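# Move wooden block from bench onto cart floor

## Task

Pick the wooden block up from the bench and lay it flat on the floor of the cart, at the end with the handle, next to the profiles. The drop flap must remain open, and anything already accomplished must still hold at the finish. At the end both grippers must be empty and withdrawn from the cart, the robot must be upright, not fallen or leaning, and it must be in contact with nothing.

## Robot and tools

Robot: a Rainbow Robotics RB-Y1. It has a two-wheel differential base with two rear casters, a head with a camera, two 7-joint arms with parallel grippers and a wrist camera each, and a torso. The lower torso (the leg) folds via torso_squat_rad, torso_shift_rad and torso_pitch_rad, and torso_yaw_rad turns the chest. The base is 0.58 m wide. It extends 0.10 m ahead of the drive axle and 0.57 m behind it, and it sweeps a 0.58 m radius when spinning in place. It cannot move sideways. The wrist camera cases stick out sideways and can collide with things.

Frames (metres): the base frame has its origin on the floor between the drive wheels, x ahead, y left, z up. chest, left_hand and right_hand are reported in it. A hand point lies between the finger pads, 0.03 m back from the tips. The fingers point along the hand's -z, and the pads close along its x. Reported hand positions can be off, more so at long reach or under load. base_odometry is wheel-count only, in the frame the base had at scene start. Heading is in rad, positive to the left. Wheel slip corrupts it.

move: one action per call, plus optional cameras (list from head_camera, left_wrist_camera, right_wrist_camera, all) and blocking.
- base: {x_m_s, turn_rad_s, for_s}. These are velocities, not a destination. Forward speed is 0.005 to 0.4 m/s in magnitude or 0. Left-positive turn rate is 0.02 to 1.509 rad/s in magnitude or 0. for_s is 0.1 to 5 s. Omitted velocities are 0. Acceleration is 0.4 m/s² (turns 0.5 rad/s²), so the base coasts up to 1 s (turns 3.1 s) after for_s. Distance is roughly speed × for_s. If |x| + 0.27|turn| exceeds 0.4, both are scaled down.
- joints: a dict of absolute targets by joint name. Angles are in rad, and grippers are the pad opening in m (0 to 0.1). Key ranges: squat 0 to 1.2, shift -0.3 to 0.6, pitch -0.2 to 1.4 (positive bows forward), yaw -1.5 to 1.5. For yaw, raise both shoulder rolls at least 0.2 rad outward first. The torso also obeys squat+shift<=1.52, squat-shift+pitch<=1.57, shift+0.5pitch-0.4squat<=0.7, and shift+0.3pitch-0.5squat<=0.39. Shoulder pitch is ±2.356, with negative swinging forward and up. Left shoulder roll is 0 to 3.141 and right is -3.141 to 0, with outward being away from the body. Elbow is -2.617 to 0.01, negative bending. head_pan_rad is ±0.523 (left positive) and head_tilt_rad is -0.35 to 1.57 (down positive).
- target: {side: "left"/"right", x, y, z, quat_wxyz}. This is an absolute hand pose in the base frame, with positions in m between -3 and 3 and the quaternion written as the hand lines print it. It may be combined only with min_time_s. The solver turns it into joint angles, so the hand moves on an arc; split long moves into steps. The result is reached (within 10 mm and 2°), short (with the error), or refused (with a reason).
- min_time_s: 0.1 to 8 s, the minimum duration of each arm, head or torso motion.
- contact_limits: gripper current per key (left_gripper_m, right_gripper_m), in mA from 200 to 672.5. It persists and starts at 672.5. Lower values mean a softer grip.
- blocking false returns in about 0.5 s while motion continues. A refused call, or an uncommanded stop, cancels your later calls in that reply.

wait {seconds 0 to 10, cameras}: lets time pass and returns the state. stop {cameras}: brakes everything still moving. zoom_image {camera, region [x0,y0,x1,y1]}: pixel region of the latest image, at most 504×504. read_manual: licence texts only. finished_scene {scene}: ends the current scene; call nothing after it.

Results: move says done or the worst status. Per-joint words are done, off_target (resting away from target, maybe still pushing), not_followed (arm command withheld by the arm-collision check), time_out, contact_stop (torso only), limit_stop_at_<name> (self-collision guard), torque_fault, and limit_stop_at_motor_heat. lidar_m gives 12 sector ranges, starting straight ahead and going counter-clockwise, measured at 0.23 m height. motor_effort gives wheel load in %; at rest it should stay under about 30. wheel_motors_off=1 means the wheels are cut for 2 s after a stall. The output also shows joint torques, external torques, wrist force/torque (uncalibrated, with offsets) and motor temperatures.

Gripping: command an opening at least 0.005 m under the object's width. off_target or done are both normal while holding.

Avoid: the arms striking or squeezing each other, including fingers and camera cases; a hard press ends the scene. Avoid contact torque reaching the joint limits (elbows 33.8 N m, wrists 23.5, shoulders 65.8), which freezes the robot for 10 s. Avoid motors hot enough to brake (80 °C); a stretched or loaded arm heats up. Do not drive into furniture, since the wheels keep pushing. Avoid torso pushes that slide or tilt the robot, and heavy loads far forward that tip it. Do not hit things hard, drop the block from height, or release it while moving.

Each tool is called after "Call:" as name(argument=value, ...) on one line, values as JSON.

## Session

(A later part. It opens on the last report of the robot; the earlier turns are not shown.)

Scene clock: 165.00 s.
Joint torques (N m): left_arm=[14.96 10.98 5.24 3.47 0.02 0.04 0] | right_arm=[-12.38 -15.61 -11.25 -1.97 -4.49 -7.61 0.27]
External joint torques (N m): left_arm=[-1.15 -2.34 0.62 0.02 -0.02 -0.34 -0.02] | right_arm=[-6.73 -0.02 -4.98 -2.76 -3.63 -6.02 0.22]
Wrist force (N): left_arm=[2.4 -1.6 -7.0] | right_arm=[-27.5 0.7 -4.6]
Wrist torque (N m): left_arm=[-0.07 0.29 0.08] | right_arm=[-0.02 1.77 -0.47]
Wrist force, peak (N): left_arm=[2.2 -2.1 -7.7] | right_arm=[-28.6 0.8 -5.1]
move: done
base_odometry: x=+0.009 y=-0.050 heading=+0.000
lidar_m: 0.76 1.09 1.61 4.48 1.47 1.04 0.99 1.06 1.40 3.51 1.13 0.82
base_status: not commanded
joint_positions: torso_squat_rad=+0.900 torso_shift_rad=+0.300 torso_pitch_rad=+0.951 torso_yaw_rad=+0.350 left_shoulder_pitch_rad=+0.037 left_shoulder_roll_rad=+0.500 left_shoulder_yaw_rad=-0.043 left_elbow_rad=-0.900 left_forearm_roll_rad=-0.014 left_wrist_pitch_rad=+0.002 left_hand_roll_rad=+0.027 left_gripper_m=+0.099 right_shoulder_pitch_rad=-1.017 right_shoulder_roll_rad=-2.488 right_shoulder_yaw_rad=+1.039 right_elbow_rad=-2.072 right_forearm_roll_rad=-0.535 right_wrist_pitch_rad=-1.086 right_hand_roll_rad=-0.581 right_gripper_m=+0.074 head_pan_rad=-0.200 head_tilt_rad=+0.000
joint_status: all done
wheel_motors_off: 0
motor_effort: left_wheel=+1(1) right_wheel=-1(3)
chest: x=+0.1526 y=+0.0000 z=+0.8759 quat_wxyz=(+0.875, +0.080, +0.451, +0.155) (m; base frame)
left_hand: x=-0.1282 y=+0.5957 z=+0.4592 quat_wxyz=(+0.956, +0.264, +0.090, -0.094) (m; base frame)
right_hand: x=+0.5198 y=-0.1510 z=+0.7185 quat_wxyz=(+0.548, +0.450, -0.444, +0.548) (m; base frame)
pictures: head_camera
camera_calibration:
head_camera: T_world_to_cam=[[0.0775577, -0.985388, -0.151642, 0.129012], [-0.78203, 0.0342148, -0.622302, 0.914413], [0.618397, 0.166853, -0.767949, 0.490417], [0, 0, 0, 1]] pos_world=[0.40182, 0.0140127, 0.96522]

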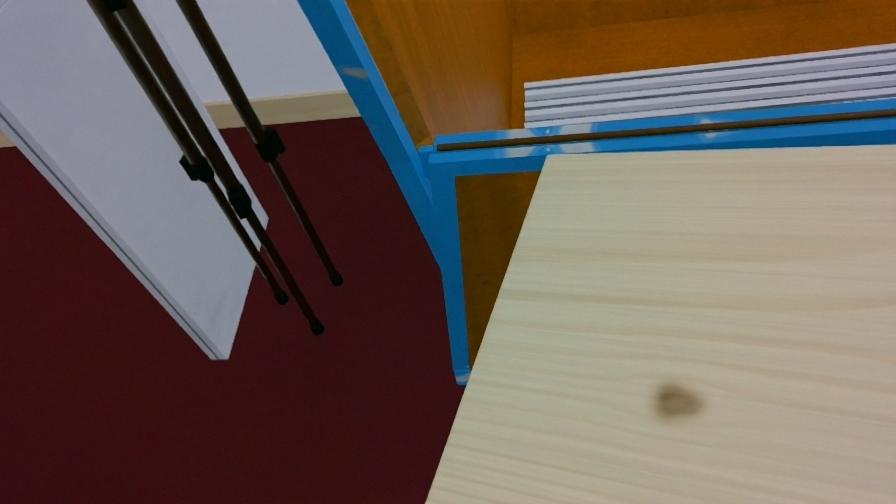

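Call:
move(joints={"right_hand_roll_rad":0.32}, min_time_s=2)

Call:
move(joints={"right_hand_roll_rad":-0.581}, min_time_s=2, cameras=["head_camera"])

Scene clock: 170.37 s.
Joint torques (N m): left_arm=[14.45 10.99 5.48 3.43 -0.06 0.27 0] | right_arm=[-12.08 -15.16 -11.4 -2.36 -4.3 -7.05 -0.83]
External joint torques (N m): left_arm=[-1.65 -2.34 0.86 -0.02 -0.11 -0.11 -0.02] | right_arm=[-6.45 0.42 -5.14 -3.13 -3.42 -5.45 -0.86]
Wrist force (N): left_arm=[2.0 -1.9 -7.0] | right_arm=[-17.5 21.4 -5.0]
Wrist torque (N m): left_arm=[-0.10 0.25 0.09] | right_arm=[0.55 0.76 0.66]
Wrist force, peak (N): left_arm=[2.2 -2.5 -7.5] | right_arm=[-18.6 29.8 -3.1]
move: done
base_odometry: x=+0.009 y=-0.050 heading=+0.000
lidar_m: 0.77 1.07 1.62 4.48 1.47 1.05 1.00 1.05 1.40 3.51 1.14 0.82
base_status: not commanded
joint_positions: torso_squat_rad=+0.900 torso_shift_rad=+0.300 torso_pitch_rad=+0.951 torso_yaw_rad=+0.350 left_shoulder_pitch_rad=+0.037 left_shoulder_roll_rad=+0.500 left_shoulder_yaw_rad=-0.043 left_elbow_rad=-0.900 left_forearm_roll_rad=-0.014 left_wrist_pitch_rad=+0.002 left_hand_roll_rad=+0.027 left_gripper_m=+0.099 right_shoulder_pitch_rad=-1.017 right_shoulder_roll_rad=-2.488 right_shoulder_yaw_rad=+1.039 right_elbow_rad=-2.072 right_forearm_roll_rad=-0.535 right_wrist_pitch_rad=-1.086 right_hand_roll_rad=+0.320 right_gripper_m=+0.074 head_pan_rad=-0.200 head_tilt_rad=+0.000
joint_status: all done
wheel_motors_off: 0
motor_effort: left_wheel=+0(1) right_wheel=+0(2)
chest: x=+0.1526 y=+0.0000 z=+0.8759 quat_wxyz=(+0.875, +0.080, +0.451, +0.155) (m; base frame)
left_hand: x=-0.1282 y=+0.5957 z=+0.4592 quat_wxyz=(+0.956, +0.264, +0.090, -0.094) (m; base frame)
right_hand: x=+0.5198 y=-0.1511 z=+0.7185 quat_wxyz=(+0.255, +0.211, -0.596, +0.732) (m; base frame)
pictures: none

Scene clock: 172.67 s.
Joint torques (N m): left_arm=[15.03 10.93 5.42 3.37 0.02 0.21 0.07] | right_arm=[-12.4 -15.11 -11.55 -2.28 -4.45 -7.23 -1.35]
External joint torques (N m): left_arm=[-1.07 -2.39 0.8 -0.07 -0.03 -0.16 0.05] | right_arm=[-6.75 0.48 -5.28 -3.07 -3.59 -5.64 -1.4]
Wrist force (N): left_arm=[1.8 -2.6 -7.3] | right_arm=[-27.4 0.5 -4.6]
Wrist torque (N m): left_arm=[0.01 0.20 0.13] | right_arm=[-0.44 1.31 1.40]
Wrist force, peak (N): left_arm=[2.1 -1.5 -7.8] | right_arm=[-20.7 19.7 -4.9]
move: done
base_odometry: x=+0.009 y=-0.050 heading=+0.000
lidar_m: 0.76 1.08 1.62 4.48 1.48 1.06 1.00 1.05 1.40 3.51 1.13 0.80
base_status: not commanded
joint_positions: torso_squat_rad=+0.900 torso_shift_rad=+0.300 torso_pitch_rad=+0.951 torso_yaw_rad=+0.350 left_shoulder_pitch_rad=+0.037 left_shoulder_roll_rad=+0.500 left_shoulder_yaw_rad=-0.043 left_elbow_rad=-0.900 left_forearm_roll_rad=-0.014 left_wrist_pitch_rad=+0.002 left_hand_roll_rad=+0.027 left_gripper_m=+0.099 right_shoulder_pitch_rad=-1.017 right_shoulder_roll_rad=-2.488 right_shoulder_yaw_rad=+1.039 right_elbow_rad=-2.072 right_forearm_roll_rad=-0.535 right_wrist_pitch_rad=-1.086 right_hand_roll_rad=-0.581 right_gripper_m=+0.074 head_pan_rad=-0.200 head_tilt_rad=+0.000
joint_status: all done
wheel_motors_off: 0
motor_effort: left_wheel=+1(2) right_wheel=+0(2)
chest: x=+0.1526 y=+0.0000 z=+0.8759 quat_wxyz=(+0.875, +0.080, +0.451, +0.155) (m; base frame)
left_hand: x=-0.1282 y=+0.5957 z=+0.4592 quat_wxyz=(+0.956, +0.264, +0.090, -0.094) (m; base frame)
right_hand: x=+0.5198 y=-0.1511 z=+0.7185 quat_wxyz=(+0.548, +0.449, -0.445, +0.548) (m; base frame)
pictures: head_camera
camera_calibration:
head_camera: T_world_to_cam=[[0.0775577, -0.985388, -0.151642, 0.129012], [-0.78203, 0.0342148, -0.622302, 0.914413], [0.618397, 0.166853, -0.767949, 0.490417], [0, 0, 0, 1]] pos_world=[0.40182, 0.0140127, 0.96522]

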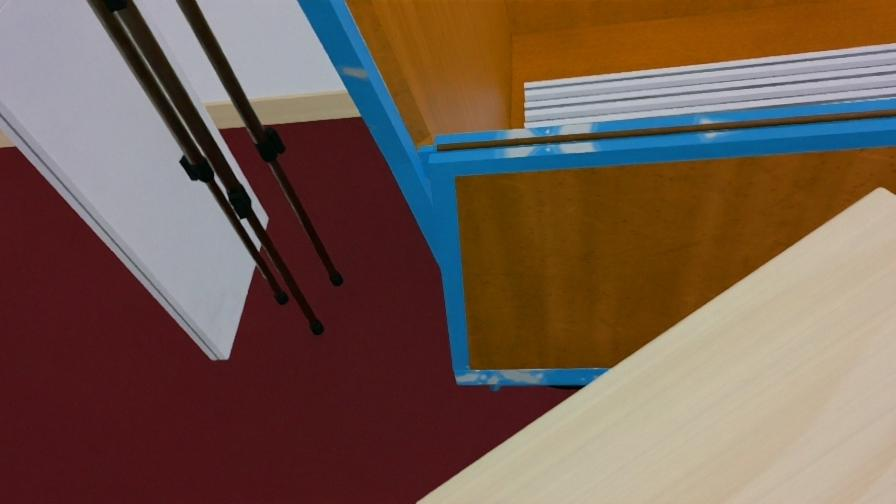

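Call:
move(joints={"right_hand_roll_rad":-1.5}, min_time_s=2)

Call:
move(joints={"right_hand_roll_rad":-0.581}, min_time_s=2, cameras=["head_camera"])

Scene clock: 176.07 s.
Joint torques (N m): left_arm=[14.91 10.93 5.37 3.39 0.07 0.2 0.01] | right_arm=[-12.86 -14.82 -12.73 -2.07 -4.3 -7.59 0.25]
External joint torques (N m): left_arm=[-1.19 -2.39 0.75 -0.06 0.02 -0.18 0] | right_arm=[-7.22 0.78 -6.48 -2.86 -3.44 -6 0.22]
Wrist force (N): left_arm=[2.4 -1.4 -6.6] | right_arm=[-17.3 -21.5 -4.5]
Wrist torque (N m): left_arm=[-0.19 0.25 0.10] | right_arm=[-1.55 1.17 -0.34]
Wrist force, peak (N): left_arm=[2.7 -2.1 -7.5] | right_arm=[-17.5 -42.3 -0.3]
move: done
base_odometry: x=+0.009 y=-0.050 heading=+0.000
lidar_m: 0.77 1.08 1.64 4.49 1.49 1.04 1.01 1.05 1.41 3.52 1.13 0.80
base_status: not commanded
joint_positions: torso_squat_rad=+0.900 torso_shift_rad=+0.300 torso_pitch_rad=+0.951 torso_yaw_rad=+0.350 left_shoulder_pitch_rad=+0.037 left_shoulder_roll_rad=+0.500 left_shoulder_yaw_rad=-0.043 left_elbow_rad=-0.900 left_forearm_roll_rad=-0.014 left_wrist_pitch_rad=+0.002 left_hand_roll_rad=+0.027 left_gripper_m=+0.099 right_shoulder_pitch_rad=-1.017 right_shoulder_roll_rad=-2.488 right_shoulder_yaw_rad=+1.039 right_elbow_rad=-2.072 right_forearm_roll_rad=-0.535 right_wrist_pitch_rad=-1.086 right_hand_roll_rad=-1.500 right_gripper_m=+0.074 head_pan_rad=-0.200 head_tilt_rad=+0.000
joint_status: all done
wheel_motors_off: 0
motor_effort: left_wheel=+1(7) right_wheel=-1(5)
chest: x=+0.1526 y=+0.0000 z=+0.8759 quat_wxyz=(+0.875, +0.080, +0.451, +0.155) (m; base frame)
left_hand: x=-0.1282 y=+0.5957 z=+0.4592 quat_wxyz=(+0.956, +0.264, +0.090, -0.094) (m; base frame)
right_hand: x=+0.5198 y=-0.1511 z=+0.7184 quat_wxyz=(+0.734, +0.600, -0.199, +0.248) (m; base frame)
pictures: none

Scene clock: 178.37 s.
Joint torques (N m): left_arm=[14.78 11.02 5.27 3.36 -0.05 0.29 0] | right_arm=[-12.97 -15 -12.47 -2.01 -4.38 -7.62 0.75]
External joint torques (N m): left_arm=[-1.32 -2.3 0.65 -0.09 -0.09 -0.09 -0.02] | right_arm=[-7.32 0.59 -6.21 -2.8 -3.52 -6.04 0.7]
Wrist force (N): left_arm=[2.1 -1.7 -6.6] | right_arm=[-28.0 0.6 -4.8]
Wrist torque (N m): left_arm=[-0.14 0.25 0.09] | right_arm=[0.01 1.87 -0.82]
Wrist force, peak (N): left_arm=[2.1 -2.0 -7.6] | right_arm=[-28.0 0.6 -4.8]
move: done
base_odometry: x=+0.009 y=-0.050 heading=+0.000
lidar_m: 0.75 1.07 1.61 4.50 1.48 1.05 0.99 1.05 1.42 3.51 1.13 0.81
base_status: not commanded
joint_positions: torso_squat_rad=+0.900 torso_shift_rad=+0.300 torso_pitch_rad=+0.951 torso_yaw_rad=+0.350 left_shoulder_pitch_rad=+0.037 left_shoulder_roll_rad=+0.500 left_shoulder_yaw_rad=-0.043 left_elbow_rad=-0.900 left_forearm_roll_rad=-0.014 left_wrist_pitch_rad=+0.002 left_hand_roll_rad=+0.027 left_gripper_m=+0.099 right_shoulder_pitch_rad=-1.017 right_shoulder_roll_rad=-2.488 right_shoulder_yaw_rad=+1.039 right_elbow_rad=-2.072 right_forearm_roll_rad=-0.535 right_wrist_pitch_rad=-1.086 right_hand_roll_rad=-0.581 right_gripper_m=+0.074 head_pan_rad=-0.200 head_tilt_rad=+0.000
joint_status: all done
wheel_motors_off: 0
motor_effort: left_wheel=+1(2) right_wheel=-1(2)
chest: x=+0.1526 y=+0.0000 z=+0.8759 quat_wxyz=(+0.875, +0.080, +0.451, +0.155) (m; base frame)
left_hand: x=-0.1282 y=+0.5957 z=+0.4592 quat_wxyz=(+0.956, +0.264, +0.090, -0.094) (m; base frame)
right_hand: x=+0.5198 y=-0.1511 z=+0.7184 quat_wxyz=(+0.548, +0.450, -0.444, +0.548) (m; base frame)
pictures: head_camera
camera_calibration:
head_camera: T_world_to_cam=[[0.0775377, -0.985387, -0.151658, 0.12902], [-0.782032, 0.0342396, -0.622297, 0.914348], [0.618397, 0.166853, -0.767949, 0.490341], [0, 0, 0, 1]] pos_world=[0.40182, 0.0140128, 0.96512]

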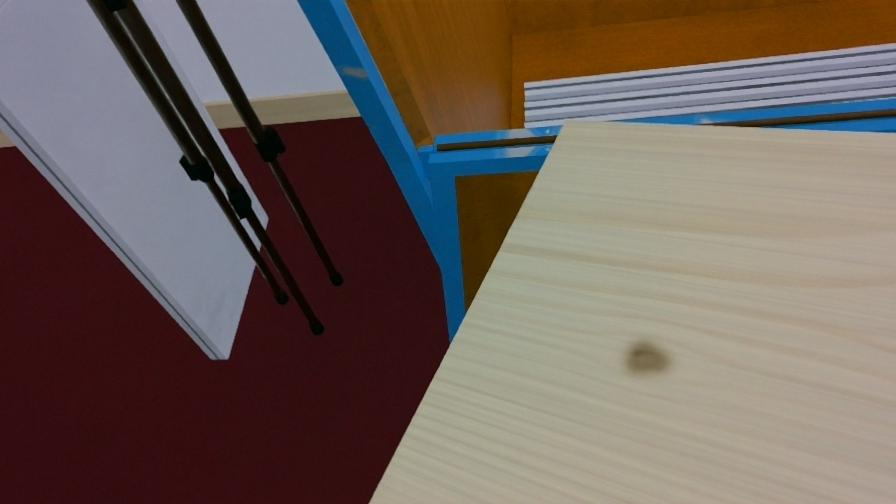

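Call:
move(joints={"right_hand_roll_rad":0.1}, min_time_s=3)

Call:
move(joints={"right_hand_roll_rad":-0.581}, min_time_s=2, cameras=["head_camera"])

Scene clock: 183.70 s.
Joint torques (N m): left_arm=[14.98 10.88 5.43 3.5 -0.04 0.22 -0.11] | right_arm=[-12.67 -15.1 -11.88 -2.23 -4.57 -7.33 -0.88]
External joint torques (N m): left_arm=[-1.12 -2.44 0.81 0.05 -0.09 -0.16 -0.13] | right_arm=[-7.03 0.48 -5.62 -3.02 -3.7 -5.74 -0.92]
Wrist force (N): left_arm=[2.3 -2.0 -6.6] | right_arm=[-21.5 17.4 -5.0]
Wrist torque (N m): left_arm=[-0.09 0.29 0.07] | right_arm=[0.36 1.07 1.00]
Wrist force, peak (N): left_arm=[2.6 -2.4 -7.9] | right_arm=[-22.4 18.5 -4.0]
move: done
base_odometry: x=+0.009 y=-0.050 heading=+0.000
lidar_m: 0.75 1.07 1.62 4.48 1.48 1.06 1.00 1.04 1.40 3.53 1.14 0.81
base_status: not commanded
joint_positions: torso_squat_rad=+0.900 torso_shift_rad=+0.300 torso_pitch_rad=+0.951 torso_yaw_rad=+0.350 left_shoulder_pitch_rad=+0.037 left_shoulder_roll_rad=+0.500 left_shoulder_yaw_rad=-0.043 left_elbow_rad=-0.900 left_forearm_roll_rad=-0.014 left_wrist_pitch_rad=+0.002 left_hand_roll_rad=+0.027 left_gripper_m=+0.099 right_shoulder_pitch_rad=-1.017 right_shoulder_roll_rad=-2.488 right_shoulder_yaw_rad=+1.039 right_elbow_rad=-2.072 right_forearm_roll_rad=-0.535 right_wrist_pitch_rad=-1.086 right_hand_roll_rad=+0.100 right_gripper_m=+0.074 head_pan_rad=-0.200 head_tilt_rad=+0.000
joint_status: all done
wheel_motors_off: 0
motor_effort: left_wheel=+2(2) right_wheel=+0(4)
chest: x=+0.1526 y=+0.0000 z=+0.8759 quat_wxyz=(+0.875, +0.080, +0.451, +0.155) (m; base frame)
left_hand: x=-0.1282 y=+0.5957 z=+0.4592 quat_wxyz=(+0.956, +0.264, +0.090, -0.094) (m; base frame)
right_hand: x=+0.5198 y=-0.1511 z=+0.7184 quat_wxyz=(+0.333, +0.275, -0.569, +0.699) (m; base frame)
pictures: none

Scene clock: 186.00 s.
Joint torques (N m): left_arm=[14.83 11.07 5.66 3.45 -0.04 0.27 -0.03] | right_arm=[-12.71 -14.94 -11.89 -2.15 -4.6 -7.33 -1.7]
External joint torques (N m): left_arm=[-1.27 -2.25 1.04 0 -0.08 -0.11 -0.05] | right_arm=[-7.06 0.65 -5.62 -2.95 -3.73 -5.74 -1.75]
Wrist force (N): left_arm=[2.9 -2.0 -7.4] | right_arm=[-27.8 0.9 -4.5]
Wrist torque (N m): left_arm=[-0.10 0.31 0.05] | right_arm=[-0.51 1.39 1.57]
Wrist force, peak (N): left_arm=[2.8 -2.2 -7.6] | right_arm=[-23.2 16.4 -5.0]
move: done
base_odometry: x=+0.009 y=-0.050 heading=+0.000
lidar_m: 0.76 1.06 1.62 4.50 1.48 1.06 0.99 1.05 1.41 3.51 1.12 0.80
base_status: not commanded
joint_positions: torso_squat_rad=+0.900 torso_shift_rad=+0.300 torso_pitch_rad=+0.951 torso_yaw_rad=+0.350 left_shoulder_pitch_rad=+0.037 left_shoulder_roll_rad=+0.500 left_shoulder_yaw_rad=-0.043 left_elbow_rad=-0.900 left_forearm_roll_rad=-0.014 left_wrist_pitch_rad=+0.002 left_hand_roll_rad=+0.027 left_gripper_m=+0.099 right_shoulder_pitch_rad=-1.017 right_shoulder_roll_rad=-2.488 right_shoulder_yaw_rad=+1.039 right_elbow_rad=-2.072 right_forearm_roll_rad=-0.535 right_wrist_pitch_rad=-1.086 right_hand_roll_rad=-0.581 right_gripper_m=+0.074 head_pan_rad=-0.200 head_tilt_rad=+0.000
joint_status: all done
wheel_motors_off: 0
motor_effort: left_wheel=+1(2) right_wheel=-1(3)
chest: x=+0.1526 y=+0.0000 z=+0.8759 quat_wxyz=(+0.875, +0.080, +0.451, +0.155) (m; base frame)
left_hand: x=-0.1282 y=+0.5957 z=+0.4592 quat_wxyz=(+0.956, +0.264, +0.090, -0.094) (m; base frame)
right_hand: x=+0.5198 y=-0.1511 z=+0.7184 quat_wxyz=(+0.548, +0.449, -0.444, +0.548) (m; base frame)
pictures: head_camera
camera_calibration:
head_camera: T_world_to_cam=[[0.0775377, -0.985387, -0.151658, 0.12902], [-0.782032, 0.0342396, -0.622297, 0.914348], [0.618397, 0.166853, -0.767949, 0.490341], [0, 0, 0, 1]] pos_world=[0.40182, 0.0140128, 0.96512]

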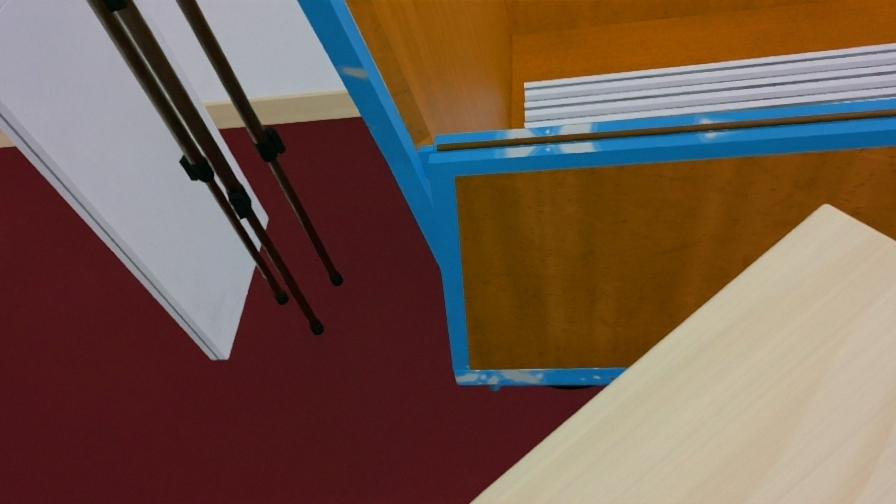

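Call:
move(joints={"right_hand_roll_rad":-0.95}, min_time_s=2, cameras=["head_camera"])

Call:
move(joints={"right_hand_roll_rad":-1.07}, min_time_s=2, cameras=["head_camera"])

Scene clock: 190.50 s.
Joint torques (N m): left_arm=[14.82 11.05 5.18 3.51 -0.08 0.19 0.04] | right_arm=[-12.86 -15.04 -11.39 -2.44 -4.51 -7.56 -1.63]
External joint torques (N m): left_arm=[-1.29 -2.27 0.56 0.06 -0.12 -0.19 0.02] | right_arm=[-7.21 0.56 -5.13 -3.24 -3.65 -5.98 -1.68]
Wrist force (N): left_arm=[2.1 -1.7 -7.1] | right_arm=[-25.7 -9.1 -4.8]
Wrist torque (N m): left_arm=[-0.13 0.25 0.10] | right_arm=[-1.03 1.41 1.32]
Wrist force, peak (N): left_arm=[2.2 -1.8 -7.8] | right_arm=[-28.3 0.9 -5.0]
move: done
base_odometry: x=+0.009 y=-0.050 heading=+0.000
lidar_m: 0.76 1.07 1.61 4.48 1.48 1.05 0.99 1.05 1.41 3.52 1.13 0.81
base_status: not commanded
joint_positions: torso_squat_rad=+0.900 torso_shift_rad=+0.300 torso_pitch_rad=+0.951 torso_yaw_rad=+0.350 left_shoulder_pitch_rad=+0.037 left_shoulder_roll_rad=+0.500 left_shoulder_yaw_rad=-0.043 left_elbow_rad=-0.900 left_forearm_roll_rad=-0.014 left_wrist_pitch_rad=+0.002 left_hand_roll_rad=+0.027 left_gripper_m=+0.099 right_shoulder_pitch_rad=-1.017 right_shoulder_roll_rad=-2.488 right_shoulder_yaw_rad=+1.039 right_elbow_rad=-2.072 right_forearm_roll_rad=-0.535 right_wrist_pitch_rad=-1.086 right_hand_roll_rad=-0.950 right_gripper_m=+0.074 head_pan_rad=-0.200 head_tilt_rad=+0.000
joint_status: all done
wheel_motors_off: 0
motor_effort: left_wheel=+0(1) right_wheel=-2(2)
chest: x=+0.1526 y=+0.0000 z=+0.8759 quat_wxyz=(+0.875, +0.080, +0.451, +0.155) (m; base frame)
left_hand: x=-0.1282 y=+0.5957 z=+0.4592 quat_wxyz=(+0.956, +0.264, +0.090, -0.094) (m; base frame)
right_hand: x=+0.5198 y=-0.1511 z=+0.7184 quat_wxyz=(+0.639, +0.523, -0.354, +0.438) (m; base frame)
pictures: head_camera
camera_calibration:
head_camera: T_world_to_cam=[[0.0775377, -0.985387, -0.151658, 0.12902], [-0.782032, 0.0342396, -0.622297, 0.914348], [0.618397, 0.166853, -0.767949, 0.490341], [0, 0, 0, 1]] pos_world=[0.40182, 0.0140128, 0.96512]

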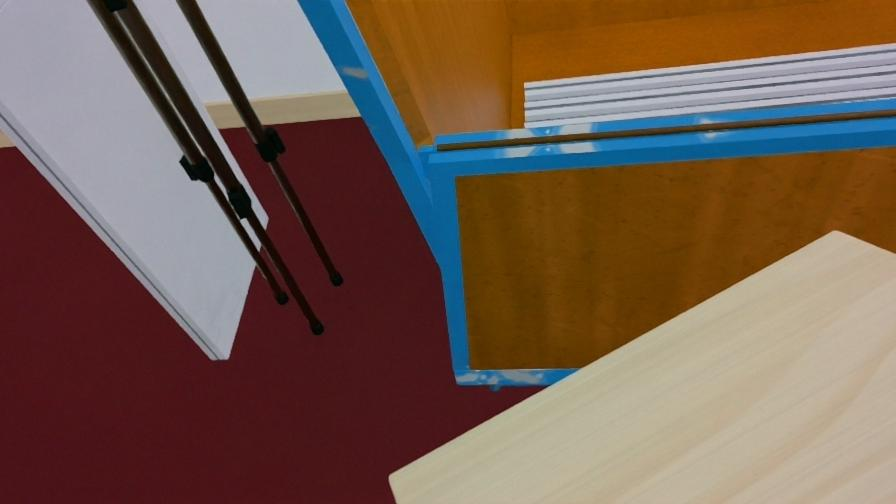

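Scene clock: 192.93 s.
Joint torques (N m): left_arm=[14.91 11.2 5.07 3.29 0.01 0.12 0.05] | right_arm=[-13.37 -15.42 -12.34 -1.98 -4.27 -7.67 0.36]
External joint torques (N m): left_arm=[-1.2 -2.12 0.45 -0.16 -0.04 -0.26 0.03] | right_arm=[-7.72 0.17 -6.07 -2.77 -3.41 -6.13 0.32]
Wrist force (N): left_arm=[2.4 -1.7 -6.9] | right_arm=[-24.8 -11.5 -5.6]
Wrist torque (N m): left_arm=[-0.12 0.27 0.08] | right_arm=[-0.88 1.70 -0.54]
Wrist force, peak (N): left_arm=[2.6 -2.9 -7.8] | right_arm=[-24.0 -29.0 2.9]
move: done
base_odometry: x=+0.009 y=-0.050 heading=+0.000
lidar_m: 0.76 1.06 1.62 4.49 1.48 1.05 1.00 1.05 1.41 3.52 1.14 0.81
base_status: not commanded
joint_positions: torso_squat_rad=+0.900 torso_shift_rad=+0.300 torso_pitch_rad=+0.951 torso_yaw_rad=+0.350 left_shoulder_pitch_rad=+0.037 left_shoulder_roll_rad=+0.500 left_shoulder_yaw_rad=-0.043 left_elbow_rad=-0.900 left_forearm_roll_rad=-0.014 left_wrist_pitch_rad=+0.002 left_hand_roll_rad=+0.027 left_gripper_m=+0.099 right_shoulder_pitch_rad=-1.017 right_shoulder_roll_rad=-2.488 right_shoulder_yaw_rad=+1.039 right_elbow_rad=-2.072 right_forearm_roll_rad=-0.535 right_wrist_pitch_rad=-1.086 right_hand_roll_rad=-1.070 right_gripper_m=+0.074 head_pan_rad=-0.200 head_tilt_rad=+0.000
joint_status: all done
wheel_motors_off: 0
motor_effort: left_wheel=+1(8) right_wheel=-1(3)
chest: x=+0.1526 y=+0.0000 z=+0.8759 quat_wxyz=(+0.875, +0.080, +0.451, +0.155) (m; base frame)
left_hand: x=-0.1282 y=+0.5957 z=+0.4592 quat_wxyz=(+0.956, +0.264, +0.090, -0.094) (m; base frame)
right_hand: x=+0.5198 y=-0.1511 z=+0.7184 quat_wxyz=(+0.664, +0.544, -0.322, +0.399) (m; base frame)
pictures: head_camera
camera_calibration:
head_camera: T_world_to_cam=[[0.0775377, -0.985387, -0.151658, 0.129012], [-0.782032, 0.0342396, -0.622297, 0.914426], [0.618397, 0.166853, -0.767949, 0.490279], [0, 0, 0, 1]] pos_world=[0.40192, 0.0140128, 0.96512]

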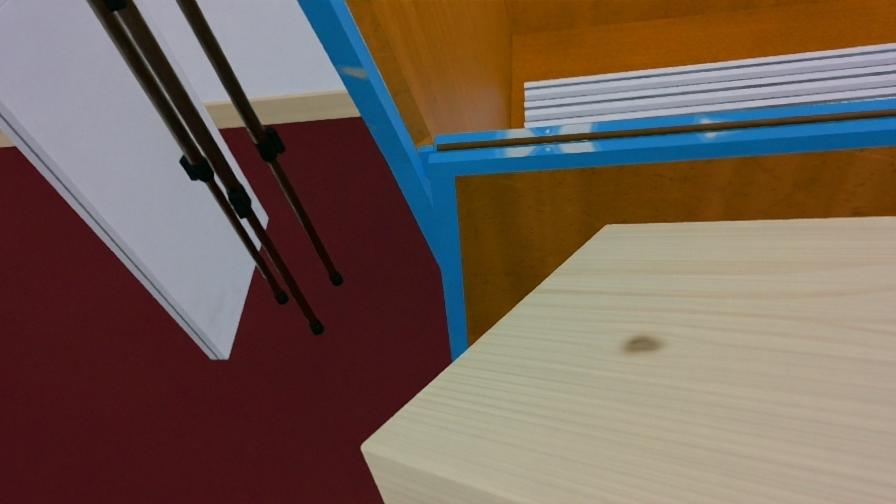

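Call:
move(target={"side":"right","x":0.48,"y":-0.25,"z":0.8,"quat_wxyz":[0.444,0.519,-0.363,0.634]}, min_time_s=3, cameras=["head_camera"])

Call:
move(joints={"torso_yaw_rad":0.7}, min_time_s=2)

Call:
move(target={"side":"right","x":0.48,"y":-0.14,"z":0.78,"quat_wxyz":[0.444,0.519,-0.363,0.634]}, min_time_s=3, cameras=["head_camera"])

Scene clock: 201.23 s.
Joint torques (N m): left_arm=[14.84 11.08 5.14 3.35 -0.07 0.13 -0.04] | right_arm=[-7.74 -13.88 -12.08 1.61 -8.71 -3.39 0.41]
External joint torques (N m): left_arm=[-1.26 -2.24 0.52 -0.1 -0.11 -0.25 -0.06] | right_arm=[-7.09 -2.24 -3.44 -0.15 -6.93 -2.69 0.36]
Wrist force (N): left_arm=[2.2 -2.7 -7.6] | right_arm=[-27.4 1.3 -6.2]
Wrist torque (N m): left_arm=[0.00 0.27 0.05] | right_arm=[0.00 1.93 -0.65]
Wrist force, peak (N): left_arm=[2.1 -2.5 -8.3] | right_arm=[-28.2 1.6 -5.8]
move: short
base_odometry: x=+0.009 y=-0.050 heading=+0.000
lidar_m: 0.76 1.08 1.62 4.49 1.47 1.05 1.00 1.05 1.41 3.51 1.14 0.80
base_status: not commanded
joint_positions: torso_squat_rad=+0.900 torso_shift_rad=+0.300 torso_pitch_rad=+0.951 torso_yaw_rad=+0.350 left_shoulder_pitch_rad=+0.037 left_shoulder_roll_rad=+0.500 left_shoulder_yaw_rad=-0.043 left_elbow_rad=-0.900 left_forearm_roll_rad=-0.014 left_wrist_pitch_rad=+0.002 left_hand_roll_rad=+0.027 left_gripper_m=+0.099 right_shoulder_pitch_rad=-1.740 right_shoulder_roll_rad=-2.543 right_shoulder_yaw_rad=+1.253 right_elbow_rad=-1.820 right_forearm_roll_rad=+0.002 right_wrist_pitch_rad=-1.569 right_hand_roll_rad=-1.162 right_gripper_m=+0.074 head_pan_rad=-0.200 head_tilt_rad=+0.000
joint_status: all done
wheel_motors_off: 0
motor_effort: left_wheel=+0(2) right_wheel=-1(3)
chest: x=+0.1526 y=+0.0000 z=+0.8759 quat_wxyz=(+0.875, +0.080, +0.451, +0.155) (m; base frame)
left_hand: x=-0.1282 y=+0.5957 z=+0.4592 quat_wxyz=(+0.956, +0.264, +0.090, -0.094) (m; base frame)
right_hand: x=+0.4798 y=-0.2494 z=+0.7989 quat_wxyz=(+0.481, +0.479, -0.385, +0.625) (m; base frame)
right_hand_status: short (checked arc, as near as the solve gets, planned for 3.0 s): 1 mm and 6.8 deg off. The place is met; only the turn is off.
pictures: head_camera
camera_calibration:
head_camera: T_world_to_cam=[[0.0775377, -0.985387, -0.151658, 0.12902], [-0.782032, 0.0342396, -0.622297, 0.914348], [0.618397, 0.166853, -0.767949, 0.490341], [0, 0, 0, 1]] pos_world=[0.40182, 0.0140128, 0.96512]

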